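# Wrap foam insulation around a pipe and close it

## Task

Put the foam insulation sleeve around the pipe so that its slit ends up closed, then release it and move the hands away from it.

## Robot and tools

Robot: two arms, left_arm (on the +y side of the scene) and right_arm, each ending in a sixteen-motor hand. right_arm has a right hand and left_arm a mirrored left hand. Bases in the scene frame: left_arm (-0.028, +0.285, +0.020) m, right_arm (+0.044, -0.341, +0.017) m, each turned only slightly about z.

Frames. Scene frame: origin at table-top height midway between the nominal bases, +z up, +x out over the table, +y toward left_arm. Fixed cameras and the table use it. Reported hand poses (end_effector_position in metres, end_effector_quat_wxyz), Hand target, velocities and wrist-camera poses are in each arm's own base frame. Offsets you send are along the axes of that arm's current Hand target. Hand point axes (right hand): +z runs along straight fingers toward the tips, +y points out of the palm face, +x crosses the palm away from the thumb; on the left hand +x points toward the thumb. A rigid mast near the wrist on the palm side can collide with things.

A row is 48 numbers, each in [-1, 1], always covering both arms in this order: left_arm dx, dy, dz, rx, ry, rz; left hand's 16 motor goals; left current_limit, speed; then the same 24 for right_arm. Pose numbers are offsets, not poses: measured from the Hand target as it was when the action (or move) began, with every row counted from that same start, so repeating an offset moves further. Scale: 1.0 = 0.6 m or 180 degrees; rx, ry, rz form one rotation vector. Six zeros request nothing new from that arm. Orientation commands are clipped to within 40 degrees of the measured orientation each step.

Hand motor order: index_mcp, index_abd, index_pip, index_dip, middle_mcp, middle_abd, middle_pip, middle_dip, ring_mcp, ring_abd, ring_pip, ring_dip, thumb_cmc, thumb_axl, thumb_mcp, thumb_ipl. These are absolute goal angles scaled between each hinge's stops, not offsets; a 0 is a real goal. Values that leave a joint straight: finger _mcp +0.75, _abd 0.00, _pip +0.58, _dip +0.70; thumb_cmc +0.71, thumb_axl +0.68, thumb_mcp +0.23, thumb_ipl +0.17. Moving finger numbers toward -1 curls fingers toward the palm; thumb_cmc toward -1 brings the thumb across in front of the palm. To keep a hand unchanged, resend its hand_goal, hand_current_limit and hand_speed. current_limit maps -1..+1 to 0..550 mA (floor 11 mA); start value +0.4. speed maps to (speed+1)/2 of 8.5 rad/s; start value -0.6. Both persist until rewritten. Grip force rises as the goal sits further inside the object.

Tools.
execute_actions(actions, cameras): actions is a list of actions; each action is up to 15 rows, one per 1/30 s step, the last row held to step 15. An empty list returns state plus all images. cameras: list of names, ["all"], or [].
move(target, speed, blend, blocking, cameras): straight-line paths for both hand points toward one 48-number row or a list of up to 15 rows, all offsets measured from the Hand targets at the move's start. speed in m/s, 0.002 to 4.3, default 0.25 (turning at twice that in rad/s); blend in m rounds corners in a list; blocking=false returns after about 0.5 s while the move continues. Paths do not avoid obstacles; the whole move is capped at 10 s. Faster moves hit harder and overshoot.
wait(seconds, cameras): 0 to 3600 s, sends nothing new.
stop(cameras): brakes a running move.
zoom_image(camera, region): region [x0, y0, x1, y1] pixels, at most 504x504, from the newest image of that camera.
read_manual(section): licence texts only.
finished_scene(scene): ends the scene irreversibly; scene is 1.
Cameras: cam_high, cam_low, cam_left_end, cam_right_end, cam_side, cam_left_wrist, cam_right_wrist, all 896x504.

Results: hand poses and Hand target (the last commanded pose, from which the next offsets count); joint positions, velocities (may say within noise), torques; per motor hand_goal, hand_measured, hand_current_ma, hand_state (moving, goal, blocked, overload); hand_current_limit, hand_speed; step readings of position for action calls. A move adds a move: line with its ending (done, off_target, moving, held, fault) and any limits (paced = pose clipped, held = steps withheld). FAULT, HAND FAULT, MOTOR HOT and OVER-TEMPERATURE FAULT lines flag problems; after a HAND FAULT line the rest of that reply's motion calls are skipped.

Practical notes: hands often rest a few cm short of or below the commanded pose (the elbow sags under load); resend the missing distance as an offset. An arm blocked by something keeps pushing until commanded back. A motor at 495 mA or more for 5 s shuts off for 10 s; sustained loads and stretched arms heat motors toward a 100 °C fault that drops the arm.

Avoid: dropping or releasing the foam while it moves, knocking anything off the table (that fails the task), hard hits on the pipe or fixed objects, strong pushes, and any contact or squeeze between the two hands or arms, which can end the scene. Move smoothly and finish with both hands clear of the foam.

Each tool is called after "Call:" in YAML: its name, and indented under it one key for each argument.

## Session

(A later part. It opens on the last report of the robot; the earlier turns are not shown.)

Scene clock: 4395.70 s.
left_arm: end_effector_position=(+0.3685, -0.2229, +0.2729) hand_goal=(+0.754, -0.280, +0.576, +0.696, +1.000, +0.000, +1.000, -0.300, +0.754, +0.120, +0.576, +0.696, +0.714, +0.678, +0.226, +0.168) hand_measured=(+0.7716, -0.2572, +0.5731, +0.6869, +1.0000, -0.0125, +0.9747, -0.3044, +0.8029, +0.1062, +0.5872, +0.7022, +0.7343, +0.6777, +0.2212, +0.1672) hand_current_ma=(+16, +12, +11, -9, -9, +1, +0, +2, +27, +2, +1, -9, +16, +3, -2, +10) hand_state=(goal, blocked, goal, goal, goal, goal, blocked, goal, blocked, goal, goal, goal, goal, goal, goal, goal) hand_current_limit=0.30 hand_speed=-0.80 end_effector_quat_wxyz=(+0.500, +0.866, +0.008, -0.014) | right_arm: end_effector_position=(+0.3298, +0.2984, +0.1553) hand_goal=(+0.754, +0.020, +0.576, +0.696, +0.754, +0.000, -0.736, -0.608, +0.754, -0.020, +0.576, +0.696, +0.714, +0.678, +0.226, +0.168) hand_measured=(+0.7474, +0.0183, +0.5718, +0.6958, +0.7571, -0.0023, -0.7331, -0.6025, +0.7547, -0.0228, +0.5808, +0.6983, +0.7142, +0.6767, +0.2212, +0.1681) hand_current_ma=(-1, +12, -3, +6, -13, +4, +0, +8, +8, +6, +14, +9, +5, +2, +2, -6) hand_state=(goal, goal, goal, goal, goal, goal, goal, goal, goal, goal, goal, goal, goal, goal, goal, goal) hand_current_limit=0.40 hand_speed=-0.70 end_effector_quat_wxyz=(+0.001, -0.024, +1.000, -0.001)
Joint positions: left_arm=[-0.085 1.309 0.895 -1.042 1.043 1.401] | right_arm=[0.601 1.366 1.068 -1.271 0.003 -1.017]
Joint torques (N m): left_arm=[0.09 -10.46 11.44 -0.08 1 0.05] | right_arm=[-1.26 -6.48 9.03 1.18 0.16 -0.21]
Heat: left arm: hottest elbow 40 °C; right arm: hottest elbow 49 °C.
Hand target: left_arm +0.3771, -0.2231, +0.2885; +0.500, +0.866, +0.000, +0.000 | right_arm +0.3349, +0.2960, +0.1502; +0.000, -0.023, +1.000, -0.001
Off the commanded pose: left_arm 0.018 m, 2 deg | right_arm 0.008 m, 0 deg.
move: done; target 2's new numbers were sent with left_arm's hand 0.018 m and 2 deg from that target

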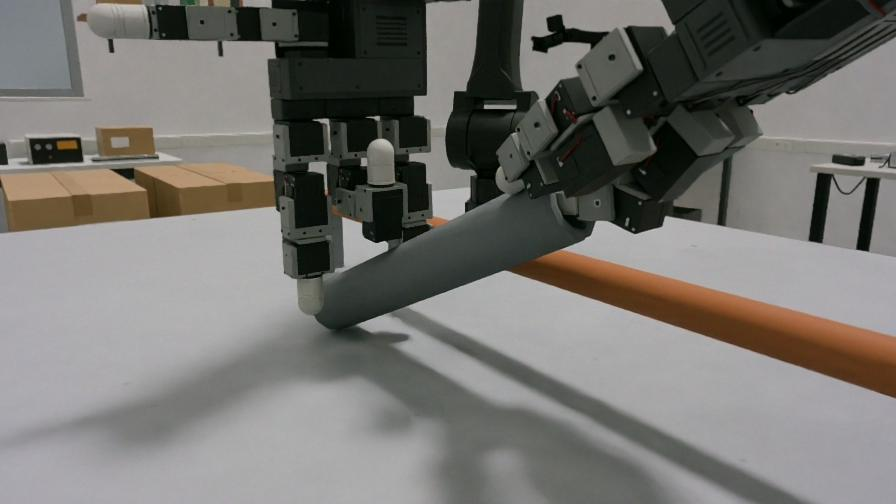

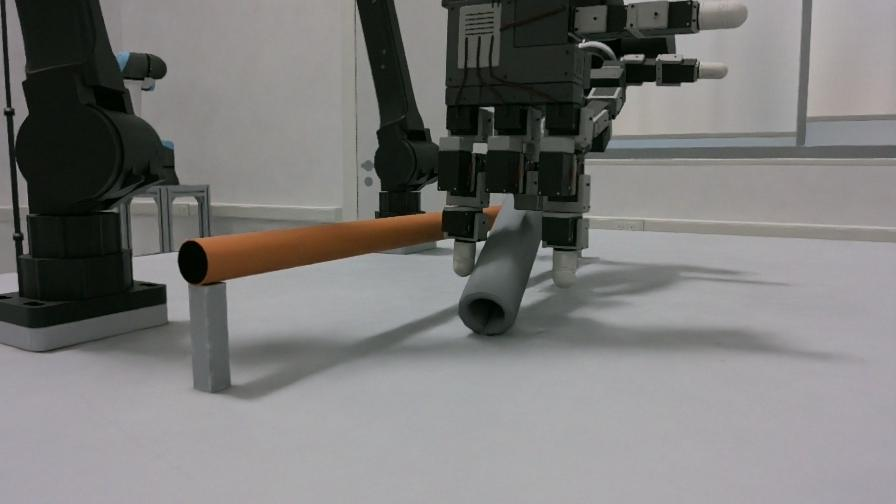

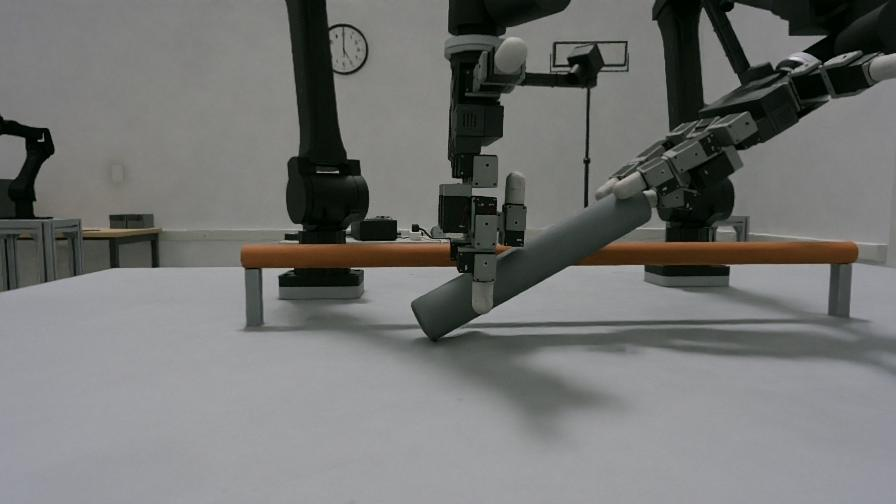

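Call:
move:
  target:
    - [0,0,0,0,0,0,0.754,-0.28,0.576,0.696,1,0,1,-0.3,0.754,0.12,0.576,0.696,0.714,0.678,0.226,0.168,0.3,-0.8, 0,0,0.008,0,0,0,0.754,-0.4,0.576,0.696,0.754,0,-0.737,-0.609,0.754,0.4,0.576,0.696,0.714,0.678,0.226,0.168,0.7,-0.8]
    - [0,0,0,0,0,0,0.754,-0.28,0.576,0.696,1,0,1,-0.36,0.754,0.12,0.576,0.696,0.714,0.678,0.226,0.168,0.3,-0.8, 0,-0.01,-0.08,0,0,0,0.754,-0.4,0.576,0.696,0.754,0,-0.737,-0.609,0.754,0.4,0.576,0.696,0.714,0.678,0.226,0.168,0.7,-0.8]
  speed: 0.05
  cameras: ["cam_left_end","cam_right_end","cam_side"]

Call:
zoom_image:
  camera: "cam_right_end"
  region: [400, 120, 620, 340]

Scene clock: 4406.40 s.
left_arm: end_effector_position=(+0.3685, -0.2229, +0.2729) hand_goal=(+0.754, -0.280, +0.576, +0.696, +1.000, +0.000, +1.000, -0.360, +0.754, +0.120, +0.576, +0.696, +0.714, +0.678, +0.226, +0.168) hand_measured=(+0.7679, -0.2572, +0.5654, +0.6869, +0.9995, -0.0140, +0.9747, -0.3273, +0.8029, +0.1062, +0.5872, +0.7022, +0.7330, +0.6777, +0.2212, +0.1672) hand_current_ma=(+7, +7, +8, -11, -2, +5, -3, +26, +28, +5, +9, -11, +14, +1, +3, +7) hand_state=(goal, blocked, goal, goal, goal, goal, blocked, blocked, blocked, goal, goal, goal, goal, goal, goal, goal) hand_current_limit=0.30 hand_speed=-0.80 end_effector_quat_wxyz=(+0.500, +0.866, +0.008, -0.014) | right_arm: end_effector_position=(+0.3211, +0.2866, +0.1748) hand_goal=(+0.754, -0.400, +0.576, +0.696, +0.754, +0.000, -0.736, -0.608, +0.754, +0.400, +0.576, +0.696, +0.714, +0.678, +0.226, +0.168) hand_measured=(+0.7559, -0.1239, +0.5757, +0.7009, +0.7559, -0.0008, -0.7331, -0.6038, +0.7486, +0.1662, +0.5808, +0.7034, +0.7154, +0.6767, +0.2212, +0.1672) hand_current_ma=(+6, +261, -4, +10, -10, +3, +3, +10, +10, -195, +11, +12, -1, +3, +5, -1) hand_state=(goal, blocked, goal, goal, goal, goal, goal, goal, goal, blocked, goal, goal, goal, goal, goal, goal) hand_current_limit=0.70 hand_speed=-0.80 end_effector_quat_wxyz=(-0.019, -0.024, +0.999, -0.014)
Joint positions: left_arm=[-0.085 1.309 0.895 -1.042 1.043 1.401] | right_arm=[0.588 1.346 1.109 -1.381 0.003 -1.031]
Joint torques (N m): left_arm=[0.21 -10.7 11.48 -0.02 0.98 0.05] | right_arm=[-1.32 -7.82 12.79 0.14 0.17 -0.2]
Heat: left arm: hottest elbow 40 °C; right arm: hottest elbow 49 °C.
Hand target: left_arm +0.3771, -0.2231, +0.2885; +0.500, +0.866, +0.000, +0.000 | right_arm +0.3353, +0.2899, +0.1982; +0.000, -0.023, +1.000, -0.001
Off the commanded pose: left_arm 0.018 m, 2 deg | right_arm 0.027 m, 3 deg.
move: off_target (right_arm); target 2's new numbers were sent with left_arm's hand 0.018 m and 2 deg from that target

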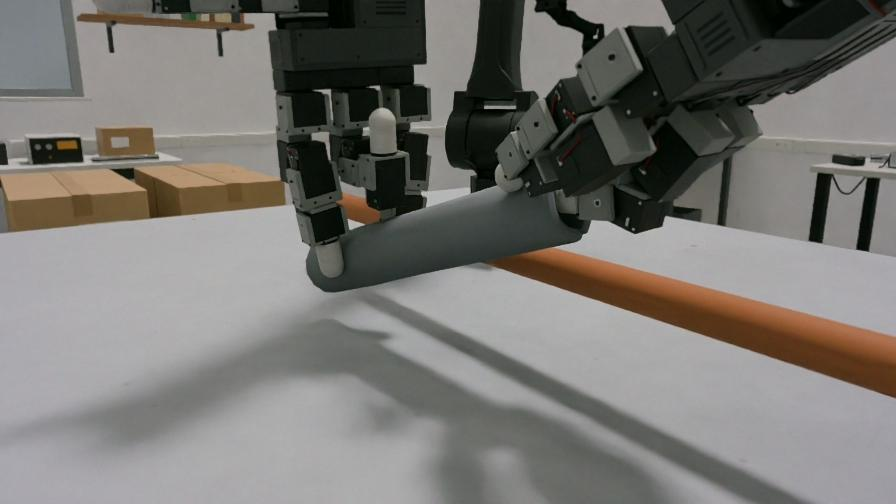

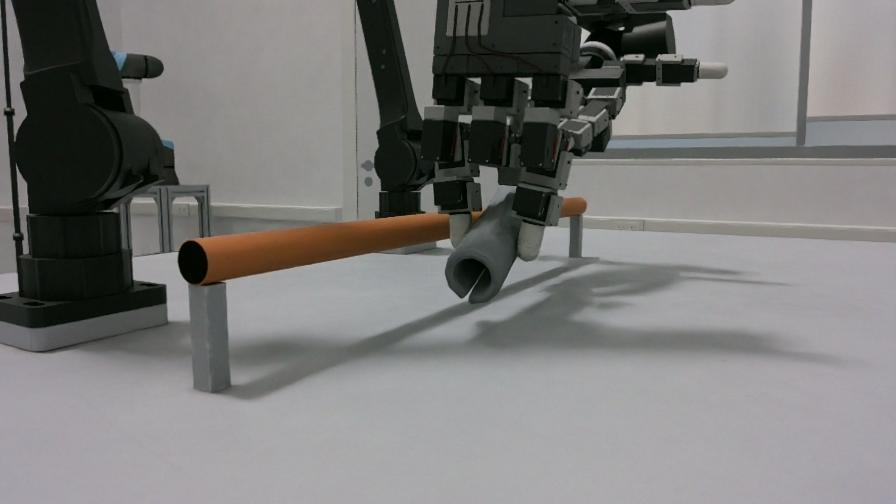

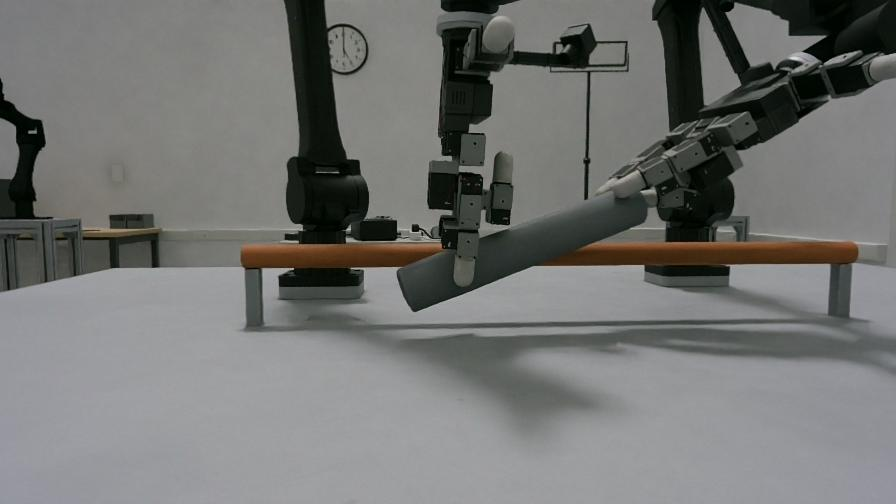

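Scaled by 2.291 from the camera's image (finer frame: 1280x720).

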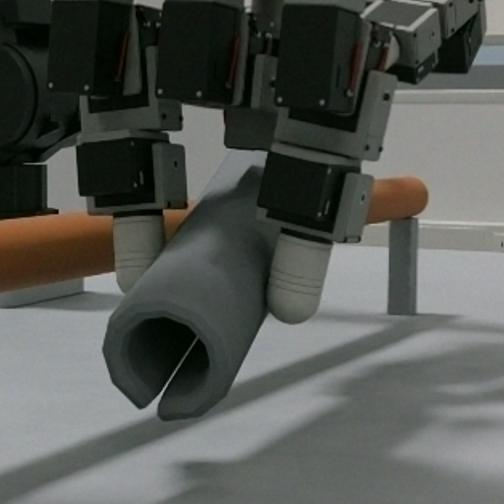

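Call:
move:
  target: [0,0,0,0,0,0,0.754,-0.28,0.576,0.696,1,0,1,-0.42,0.754,0.12,0.576,0.696,0.714,0.678,0.226,0.168,0.3,-0.8, 0,-0.015,-0.06,0,0,0,0.754,-0.4,0.576,0.696,0.754,0,-0.737,-0.609,0.754,0.4,0.576,0.696,0.714,0.678,0.226,0.168,0.7,-0.8]
  speed: 0.05
  cameras: ["cam_left_end","cam_right_end","cam_side"]

Call:
zoom_image:
  camera: "cam_right_end"
  region: [400, 120, 620, 340]

Scene clock: 4412.97 s.
left_arm: end_effector_position=(+0.3685, -0.2229, +0.2729) hand_goal=(+0.754, -0.280, +0.576, +0.696, +1.000, +0.000, +1.000, -0.420, +0.754, +0.120, +0.576, +0.696, +0.714, +0.678, +0.226, +0.168) hand_measured=(+0.7426, -0.2572, +0.5629, +0.6856, +1.0000, -0.0140, +0.9747, -0.3833, +0.8029, +0.1062, +0.5872, +0.7022, +0.7330, +0.6777, +0.2212, +0.1681) hand_current_ma=(+2, +13, +3, -9, -3, +4, -4, +25, +27, +5, +4, -6, +16, -3, +7, +10) hand_state=(goal, blocked, goal, goal, goal, goal, blocked, blocked, blocked, goal, goal, goal, goal, goal, goal, goal) hand_current_limit=0.30 hand_speed=-0.80 end_effector_quat_wxyz=(+0.500, +0.866, +0.008, -0.014) | right_arm: end_effector_position=(+0.3223, +0.2778, +0.2085) hand_goal=(+0.754, -0.400, +0.576, +0.696, +0.754, +0.000, -0.736, -0.608, +0.754, +0.400, +0.576, +0.696, +0.714, +0.678, +0.226, +0.168) hand_measured=(+0.7619, -0.1253, +0.5821, +0.7022, +0.7571, -0.0008, -0.7318, -0.6038, +0.7607, +0.1662, +0.5821, +0.7034, +0.7142, +0.6777, +0.2212, +0.1672) hand_current_ma=(+1, +261, -1, +9, -7, +2, +7, +12, +10, -195, +6, +10, +2, -1, +3, -2) hand_state=(goal, blocked, goal, goal, goal, goal, goal, goal, goal, blocked, goal, goal, goal, goal, goal, goal) hand_current_limit=0.70 hand_speed=-0.80 end_effector_quat_wxyz=(-0.022, -0.023, +0.999, -0.015)
Joint positions: left_arm=[-0.085 1.309 0.895 -1.042 1.043 1.401] | right_arm=[0.566 1.322 1.177 -1.479 0.003 -1.051]
Joint torques (N m): left_arm=[0.09 -10.64 11.44 -0.01 0.98 0.06] | right_arm=[-1.2 -7.82 13.24 0.2 0.15 -0.21]
Heat: left arm: hottest elbow 40 °C; right arm: hottest elbow 49 °C.
Hand target: left_arm +0.3771, -0.2231, +0.2885; +0.500, +0.866, +0.000, +0.000 | right_arm +0.3357, +0.2811, +0.2343; +0.000, -0.023, +1.000, -0.001
Off the commanded pose: left_arm 0.018 m, 2 deg | right_arm 0.029 m, 3 deg.
move: off_target (right_arm)

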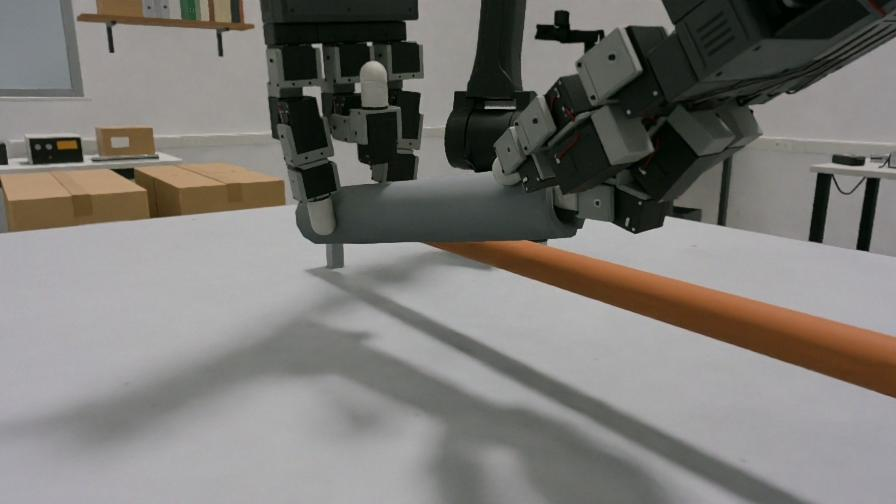

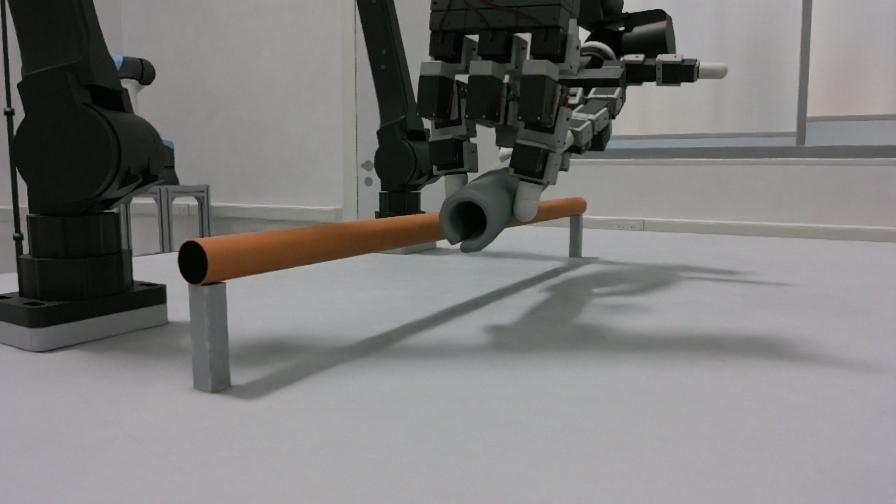

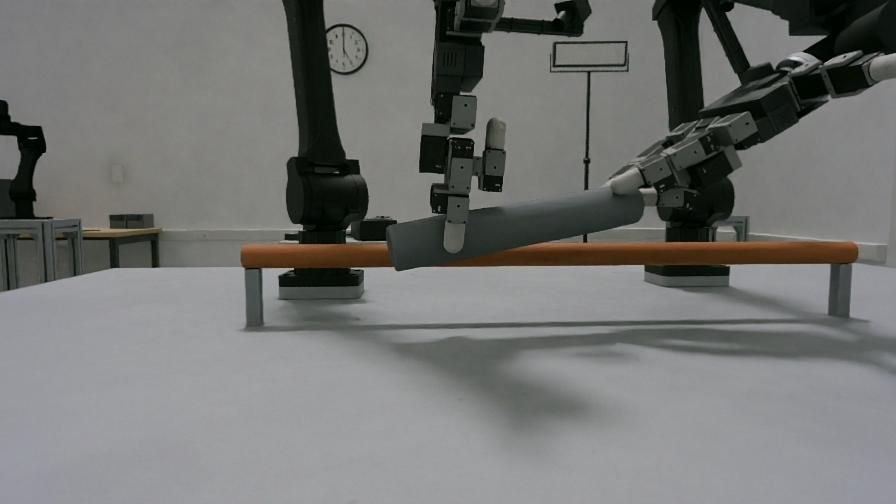

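Scaled by 2.291 from the camera's image (finer frame: 1280x720).

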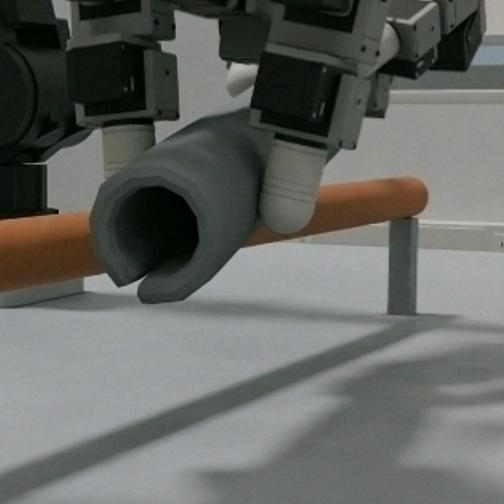

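Call:
move:
  target:
    - [0,0,0,0,0,0,0.754,-0.28,0.576,0.696,1,0,1,-0.44,0.754,0.12,0.576,0.696,0.714,0.678,0.226,0.168,0.3,-0.8, 0,0,-0.033,0,0,0,0.754,-0.4,0.576,0.696,0.754,0,-0.737,-0.609,0.754,0.4,0.576,0.696,0.714,0.678,0.226,0.168,0.7,-0.8]
    - [-0.0952,0,0,0,0,0,0.754,-0.28,0.576,0.696,1,0,1,-0.46,0.754,0.12,0.576,0.696,0.714,0.678,0.226,0.168,0.3,-0.8, 0.131,0.006,-0.033,0,0,0,0.754,-0.4,0.576,0.696,0.754,0,-0.737,-0.609,0.754,0.4,0.576,0.696,0.714,0.678,0.226,0.168,0.7,-0.8]
  speed: 0.05
  cameras: ["cam_left_end","cam_right_end","cam_side","cam_left_wrist"]

Call:
zoom_image:
  camera: "cam_right_end"
  region: [340, 100, 560, 320]

Scene clock: 4461.63 s.
left_arm: end_effector_position=(+0.3274, -0.2199, +0.2929) hand_goal=(+0.754, -0.280, +0.576, +0.696, +1.000, +0.000, +1.000, -0.460, +0.754, +0.120, +0.576, +0.696, +0.714, +0.678, +0.226, +0.168) hand_measured=(+0.7354, -0.2572, +0.5577, +0.6869, +0.9995, -0.0140, +0.9747, -0.4114, +0.8029, +0.1018, +0.5872, +0.7022, +0.7330, +0.6777, +0.2212, +0.1672) hand_current_ma=(+6, +11, +1, -9, -4, +3, -6, +32, +23, +1, +4, -8, +15, -3, +2, +9) hand_state=(goal, blocked, goal, goal, goal, goal, blocked, blocked, blocked, goal, goal, goal, goal, goal, goal, goal) hand_current_limit=0.30 hand_speed=-0.80 end_effector_quat_wxyz=(+0.502, +0.865, -0.004, +0.013) | right_arm: end_effector_position=(+0.2634, +0.2777, +0.2507) hand_goal=(+0.754, -0.400, +0.576, +0.696, +0.754, +0.000, -0.736, -0.608, +0.754, +0.400, +0.576, +0.696, +0.714, +0.678, +0.226, +0.168) hand_measured=(+0.7812, -0.1268, +0.5911, +0.7022, +0.7571, -0.0008, -0.7318, -0.6025, +0.7679, +0.1706, +0.5911, +0.7022, +0.7142, +0.6777, +0.2222, +0.1672) hand_current_ma=(+15, +257, -2, +13, -9, +3, +1, +8, +16, -189, +11, +12, +6, +2, +3, -5) hand_state=(blocked, blocked, goal, goal, goal, goal, goal, goal, goal, blocked, goal, goal, goal, goal, goal, goal) hand_current_limit=0.70 hand_speed=-0.80 end_effector_quat_wxyz=(+0.000, -0.019, +1.000, -0.004)
Joint positions: left_arm=[-0.088 1.153 0.815 -1.045 1.041 1.384] | right_arm=[0.671 1.152 1.139 -1.563 0.006 -0.938]
Joint torques (N m): left_arm=[-1.03 -8.82 7.54 0.08 0.93 -0.08] | right_arm=[1.26 -5.48 9.61 0.5 0.05 -0.01]
Heat: left arm: hottest elbow 40 °C; right arm: hottest elbow 48 °C.
Hand target: left_arm +0.3199, -0.2232, +0.2885; +0.500, +0.866, +0.000, +0.000 | right_arm +0.2570, +0.2812, +0.2540; +0.000, -0.023, +1.000, -0.001
Off the commanded pose: left_arm 0.009 m, 2 deg | right_arm 0.008 m, 1 deg.
move: done
cam_left_wrist: T_world_to_cam=[[-0.75932, 0.33339, -0.55882, 0.45105], [0.45954, 0.88276, -0.09777, 0.0324], [0.46071, -0.33104, -0.82351, 0.14537]] pos_world=[0.26064, -0.13085, 0.37493]

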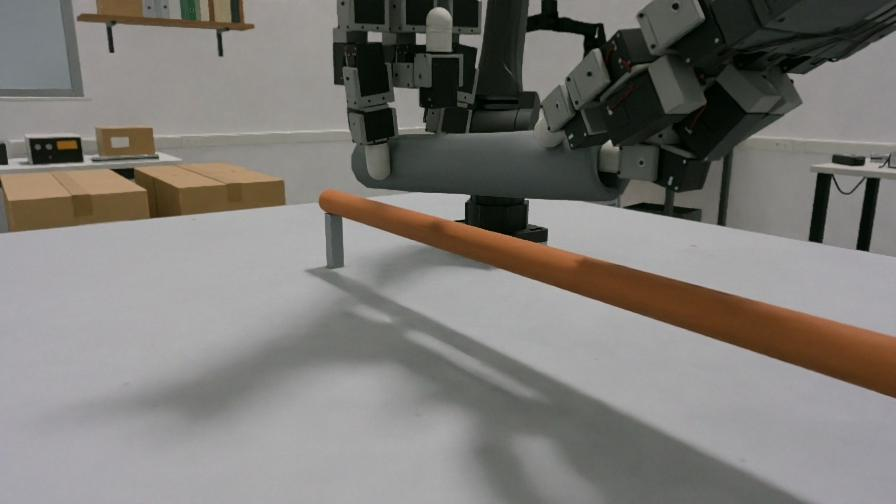

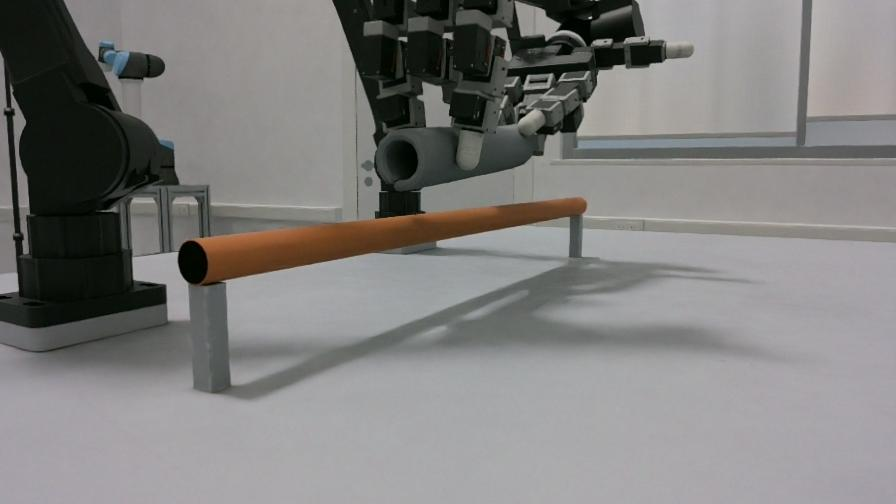

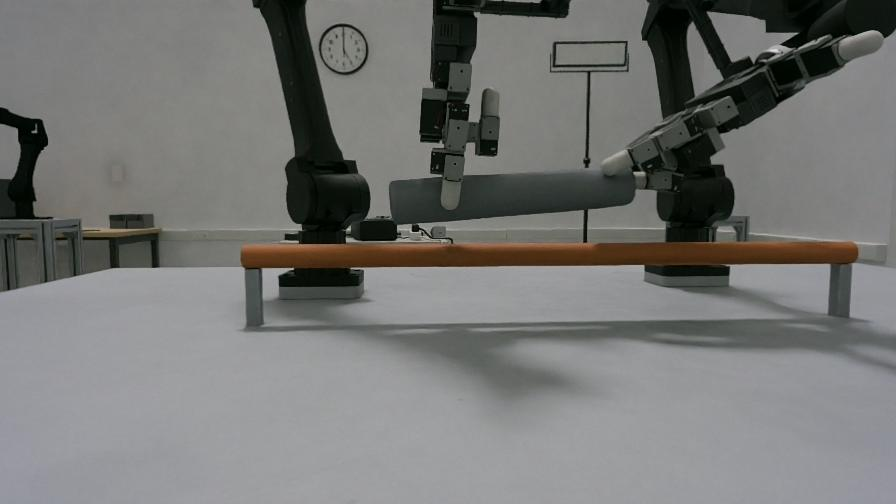

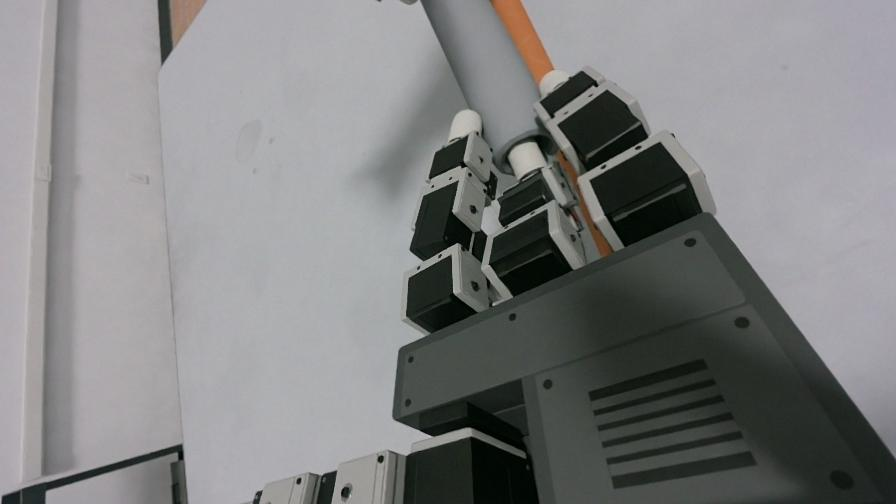

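Scaled by 2.291 from the camera's image (finer frame: 1280x720).

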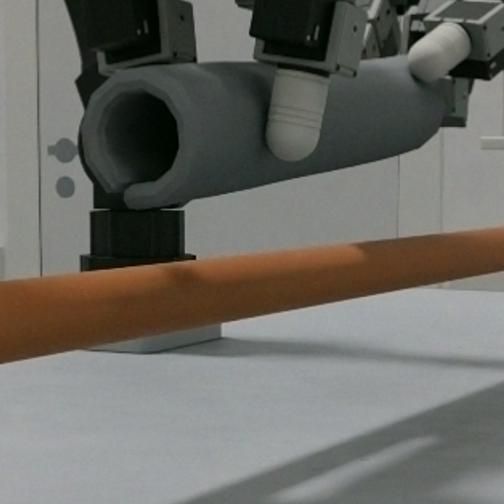

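Call:
zoom_image:
  camera: "cam_left_end"
  region: [500, 80, 760, 240]

Call:
zoom_image:
  camera: "cam_left_wrist"
  region: [400, 40, 640, 240]

Scaled by 1.938 from the camera's image (finer frame: 1280x720).

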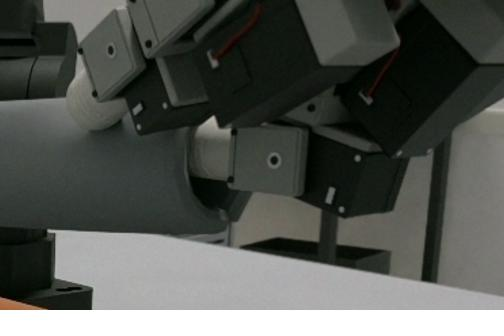

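Scaled by 2.100 from the camera's image (finer frame: 1280x720).

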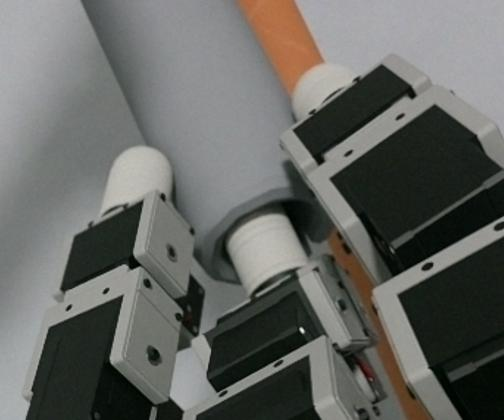

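Call:
move:
  target: [-0.005,-0.0686,0.0396,0,0,0,0.754,-0.28,0.576,0.696,1,0,1,-0.46,0.754,0.12,0.576,0.696,0.714,0.678,0.226,0.168,0.3,-0.8, 0.0033,0,0.0758,0,0,0,0.754,-0.4,0.576,0.696,0.754,0,-0.737,-0.609,0.754,0.4,0.576,0.696,0.714,0.678,0.226,0.168,0.7,-0.8]
  speed: 0.04
  cameras: ["cam_left_end","cam_right_end","cam_side","cam_left_wrist"]

Call:
zoom_image:
  camera: "cam_right_end"
  region: [340, 100, 560, 280]

Call:
zoom_image:
  camera: "cam_left_end"
  region: [500, 150, 760, 320]

Scene clock: 4484.53 s.
left_arm: end_effector_position=(+0.3182, -0.2199, +0.2534) hand_goal=(+0.754, -0.280, +0.576, +0.696, +1.000, +0.000, +1.000, -0.460, +0.754, +0.120, +0.576, +0.696, +0.714, +0.678, +0.226, +0.168) hand_measured=(+0.7366, -0.2528, +0.5590, +0.6856, +1.0000, -0.0140, +0.9747, -0.4114, +0.8029, +0.1018, +0.5872, +0.6958, +0.7330, +0.6767, +0.2212, +0.1681) hand_current_ma=(-2, +7, +2, -8, -5, +2, -2, +36, +19, +8, +0, -11, +14, -3, +4, +10) hand_state=(goal, blocked, goal, goal, goal, goal, blocked, blocked, blocked, goal, goal, goal, goal, goal, goal, goal) hand_current_limit=0.30 hand_speed=-0.80 end_effector_quat_wxyz=(+0.502, +0.865, -0.006, +0.015) | right_arm: end_effector_position=(+0.2574, +0.2756, +0.2071) hand_goal=(+0.754, -0.400, +0.576, +0.696, +0.754, +0.000, -0.736, -0.608, +0.754, +0.400, +0.576, +0.696, +0.714, +0.678, +0.226, +0.168) hand_measured=(+0.7643, -0.1326, +0.5872, +0.7022, +0.7583, -0.0008, -0.7318, -0.6025, +0.7547, +0.1926, +0.5821, +0.7022, +0.7142, +0.6767, +0.2222, +0.1681) hand_current_ma=(+5, +250, -1, +11, -9, +4, +1, +8, +9, -166, +13, +15, +2, -1, +0, -8) hand_state=(goal, blocked, goal, goal, goal, goal, goal, goal, goal, blocked, goal, goal, goal, goal, goal, goal) hand_current_limit=0.70 hand_speed=-0.80 end_effector_quat_wxyz=(-0.005, -0.021, +1.000, -0.007)
Joint positions: left_arm=[-0.09 1.175 0.718 -0.92 1.041 1.383] | right_arm=[0.677 1.152 1.026 -1.461 0.006 -0.935]
Joint torques (N m): left_arm=[-0.97 -6.12 7.12 1.05 0.93 -0.08] | right_arm=[1.08 -5.07 9.22 1.22 0.06 -0.02]
Heat: left arm: hottest elbow 39 °C; right arm: hottest elbow 47 °C.
Hand target: left_arm +0.3169, -0.2231, +0.2411; +0.500, +0.866, +0.000, +0.000 | right_arm +0.2550, +0.2811, +0.2087; +0.000, -0.023, +1.000, -0.001
Off the commanded pose: left_arm 0.013 m, 2 deg | right_arm 0.006 m, 1 deg.
move: off_target (left_arm)
cam_left_wrist: T_world_to_cam=[[-0.75511, 0.33475, -0.56369, 0.42234], [0.46215, 0.88164, -0.09552, 0.03117], [0.465, -0.33264, -0.82045, 0.11456]] pos_world=[0.25124, -0.13075, 0.33503]

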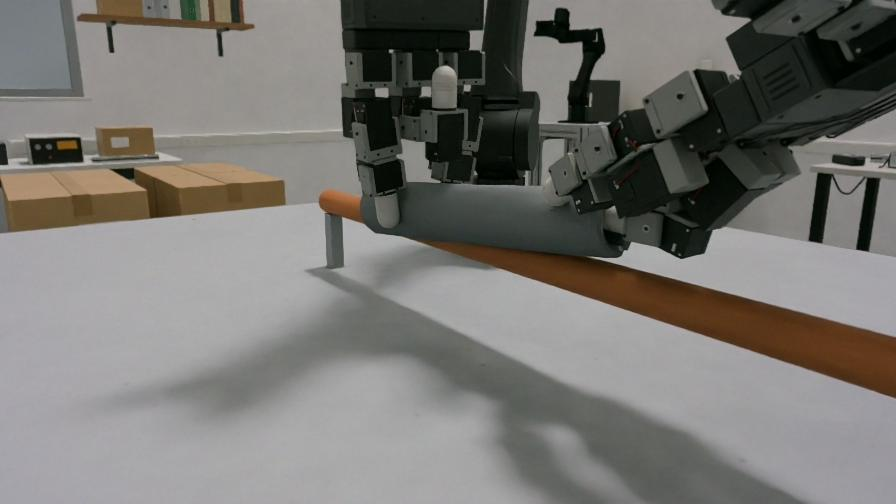

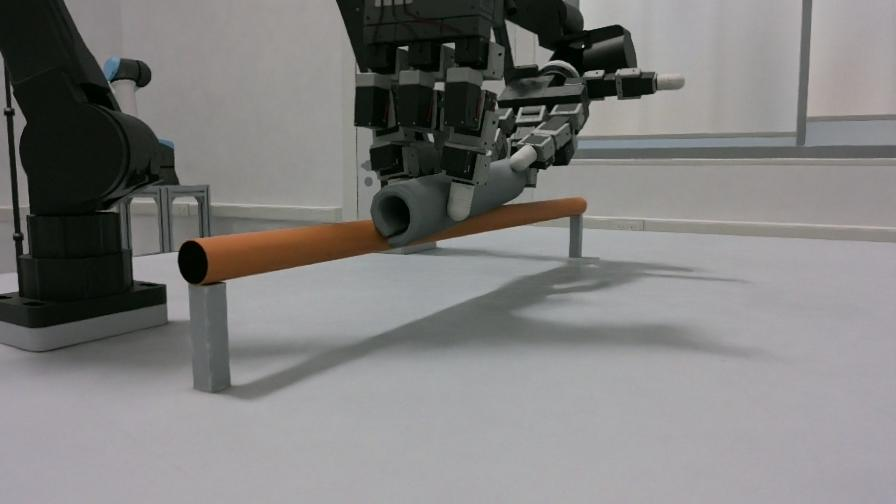

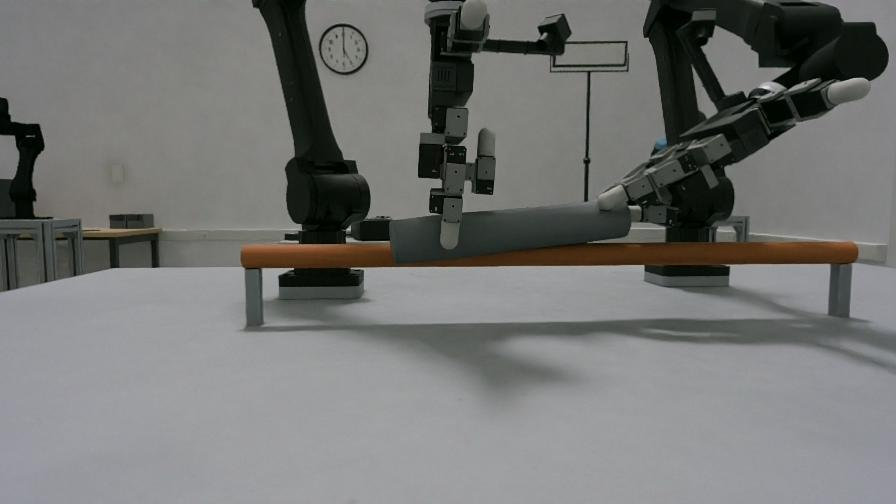

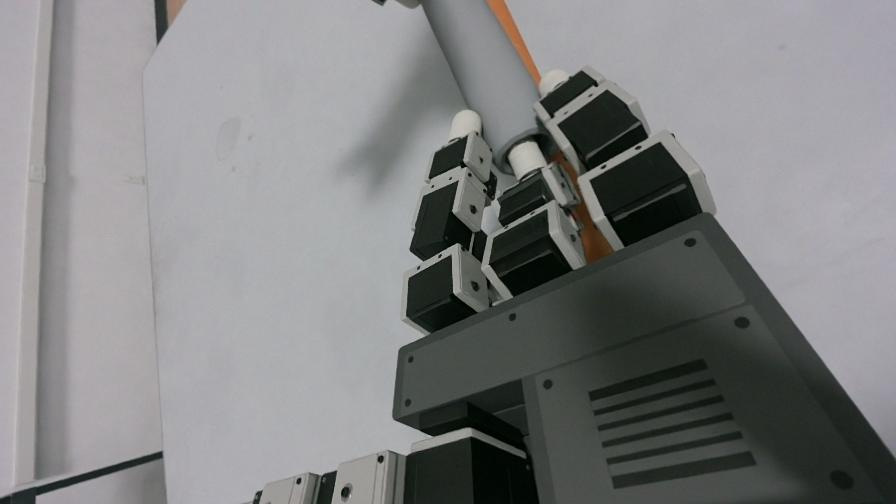

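Scaled by 2.291 from the camera's image (finer frame: 1280x720).

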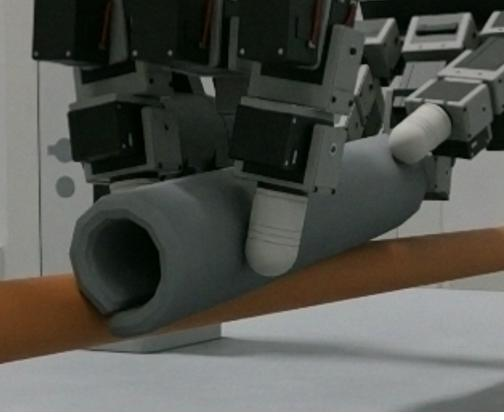

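Scaled by 1.938 from the camera's image (finer frame: 1280x720).

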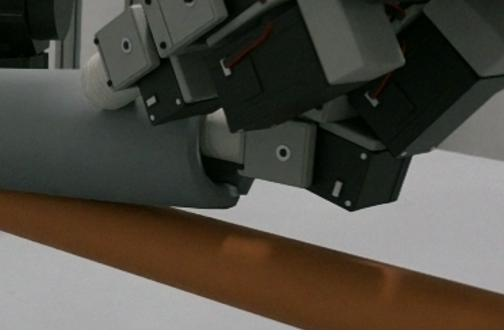

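Call:
move:
  target: [0,-0.0173,0.01,0,0,0,0.754,-0.24,0.576,0.696,1,0,1,-0.46,0.754,0.08,0.576,0.696,0.714,0.678,0.226,0.168,0.3,-0.8, 0,0,0,0,0,0,0.754,-0.4,0.576,0.696,0.754,0,-0.737,-0.609,0.754,0.4,0.576,0.696,0.714,0.678,0.226,0.168,0.7,-0.8]
  speed: 0.04
  cameras: ["cam_left_end","cam_right_end","cam_side","cam_left_wrist"]

Call:
zoom_image:
  camera: "cam_right_end"
  region: [340, 100, 560, 280]

Call:
zoom_image:
  camera: "cam_left_end"
  region: [500, 150, 760, 320]

Scene clock: 4491.80 s.
left_arm: end_effector_position=(+0.3189, -0.2201, +0.2436) hand_goal=(+0.754, -0.240, +0.576, +0.696, +1.000, +0.000, +1.000, -0.460, +0.754, +0.080, +0.576, +0.696, +0.714, +0.678, +0.226, +0.168) hand_measured=(+0.7366, -0.2220, +0.5577, +0.6869, +0.9995, -0.0125, +0.9747, -0.4343, +0.8029, +0.0871, +0.5872, +0.6971, +0.7343, +0.6767, +0.2212, +0.1681) hand_current_ma=(+3, +8, +6, -14, -2, -1, -5, +10, +19, +6, +2, -11, +12, -1, +6, +14) hand_state=(goal, goal, goal, goal, goal, goal, blocked, blocked, blocked, goal, goal, goal, goal, goal, goal, goal) hand_current_limit=0.30 hand_speed=-0.80 end_effector_quat_wxyz=(+0.502, +0.865, -0.008, +0.018) | right_arm: end_effector_position=(+0.2574, +0.2756, +0.2071) hand_goal=(+0.754, -0.400, +0.576, +0.696, +0.754, +0.000, -0.736, -0.608, +0.754, +0.400, +0.576, +0.696, +0.714, +0.678, +0.226, +0.168) hand_measured=(+0.7655, -0.1326, +0.5872, +0.7022, +0.7571, -0.0008, -0.7318, -0.6025, +0.7547, +0.1970, +0.5795, +0.7034, +0.7142, +0.6767, +0.2222, +0.1672) hand_current_ma=(+5, +247, +2, +9, -5, +0, +6, +7, +9, -158, +11, +16, +2, +1, +3, -5) hand_state=(goal, blocked, goal, goal, goal, goal, goal, goal, goal, blocked, goal, goal, goal, goal, goal, goal) hand_current_limit=0.70 hand_speed=-0.80 end_effector_quat_wxyz=(-0.005, -0.020, +1.000, -0.007)
Joint positions: left_arm=[-0.091 1.191 0.7 -0.879 1.041 1.383] | right_arm=[0.677 1.152 1.026 -1.461 0.006 -0.934]
Joint torques (N m): left_arm=[-1.03 -6.01 6.8 1.06 0.92 -0.1] | right_arm=[1.14 -5.07 9.22 1.22 0.05 -0.01]
Motor temperatures (°C): left_arm=[25 33 39 23 27 22] | right_arm=[23 29 46 25 23 22]
Heat: left arm: hottest elbow 39 °C; right arm: hottest elbow 46 °C.
Hand target: left_arm +0.3169, -0.2232, +0.2291; +0.500, +0.866, +0.000, +0.000 | right_arm +0.2550, +0.2811, +0.2087; +0.000, -0.023, +1.000, -0.001
Off the commanded pose: left_arm 0.015 m, 2 deg | right_arm 0.006 m, 1 deg.
move: off_target (left_arm)
cam_left_wrist: T_world_to_cam=[[-0.75113, 0.33453, -0.56912, 0.41732], [0.46297, 0.8815, -0.09288, 0.02913], [0.4706, -0.33324, -0.817, 0.10333]] pos_world=[0.25134, -0.13085, 0.32463]

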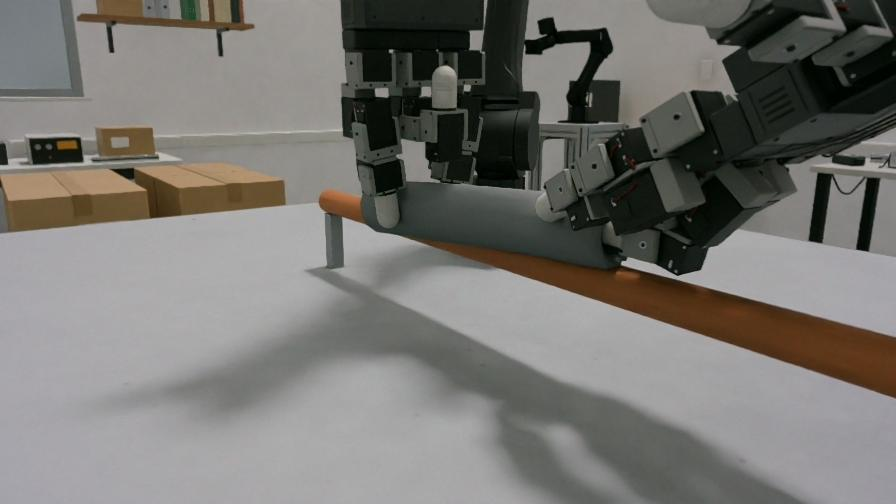

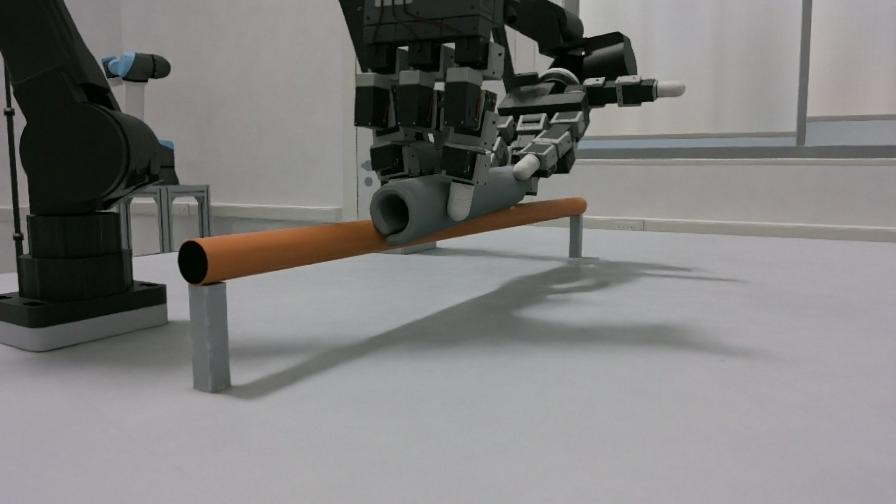

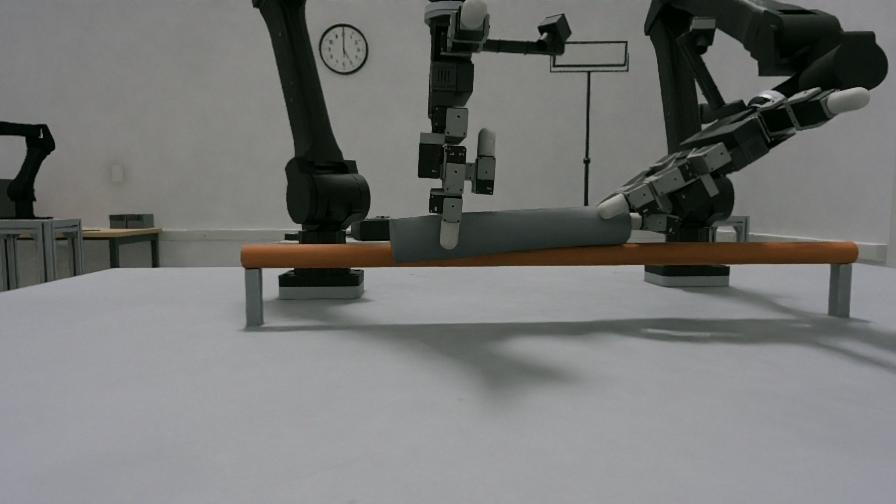

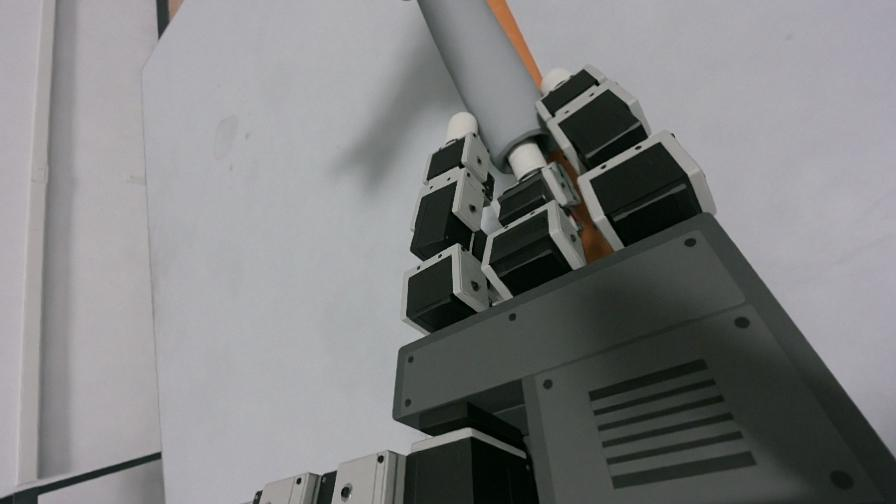

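Scaled by 2.291 from the camera's image (finer frame: 1280x720).

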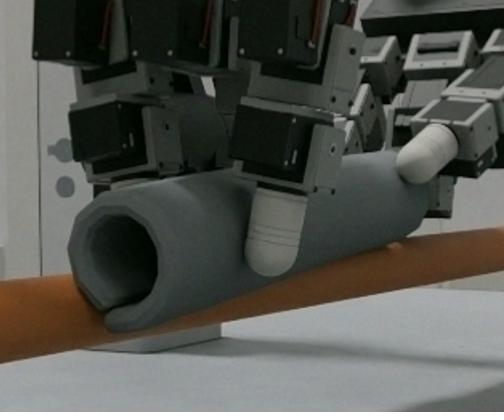

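Scaled by 1.938 from the camera's image (finer frame: 1280x720).

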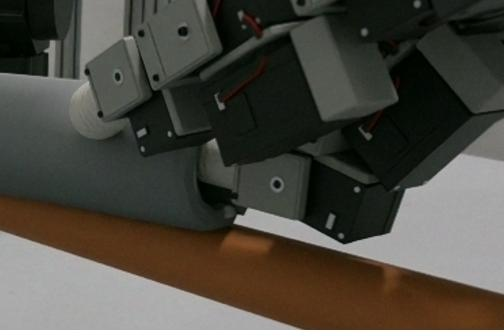

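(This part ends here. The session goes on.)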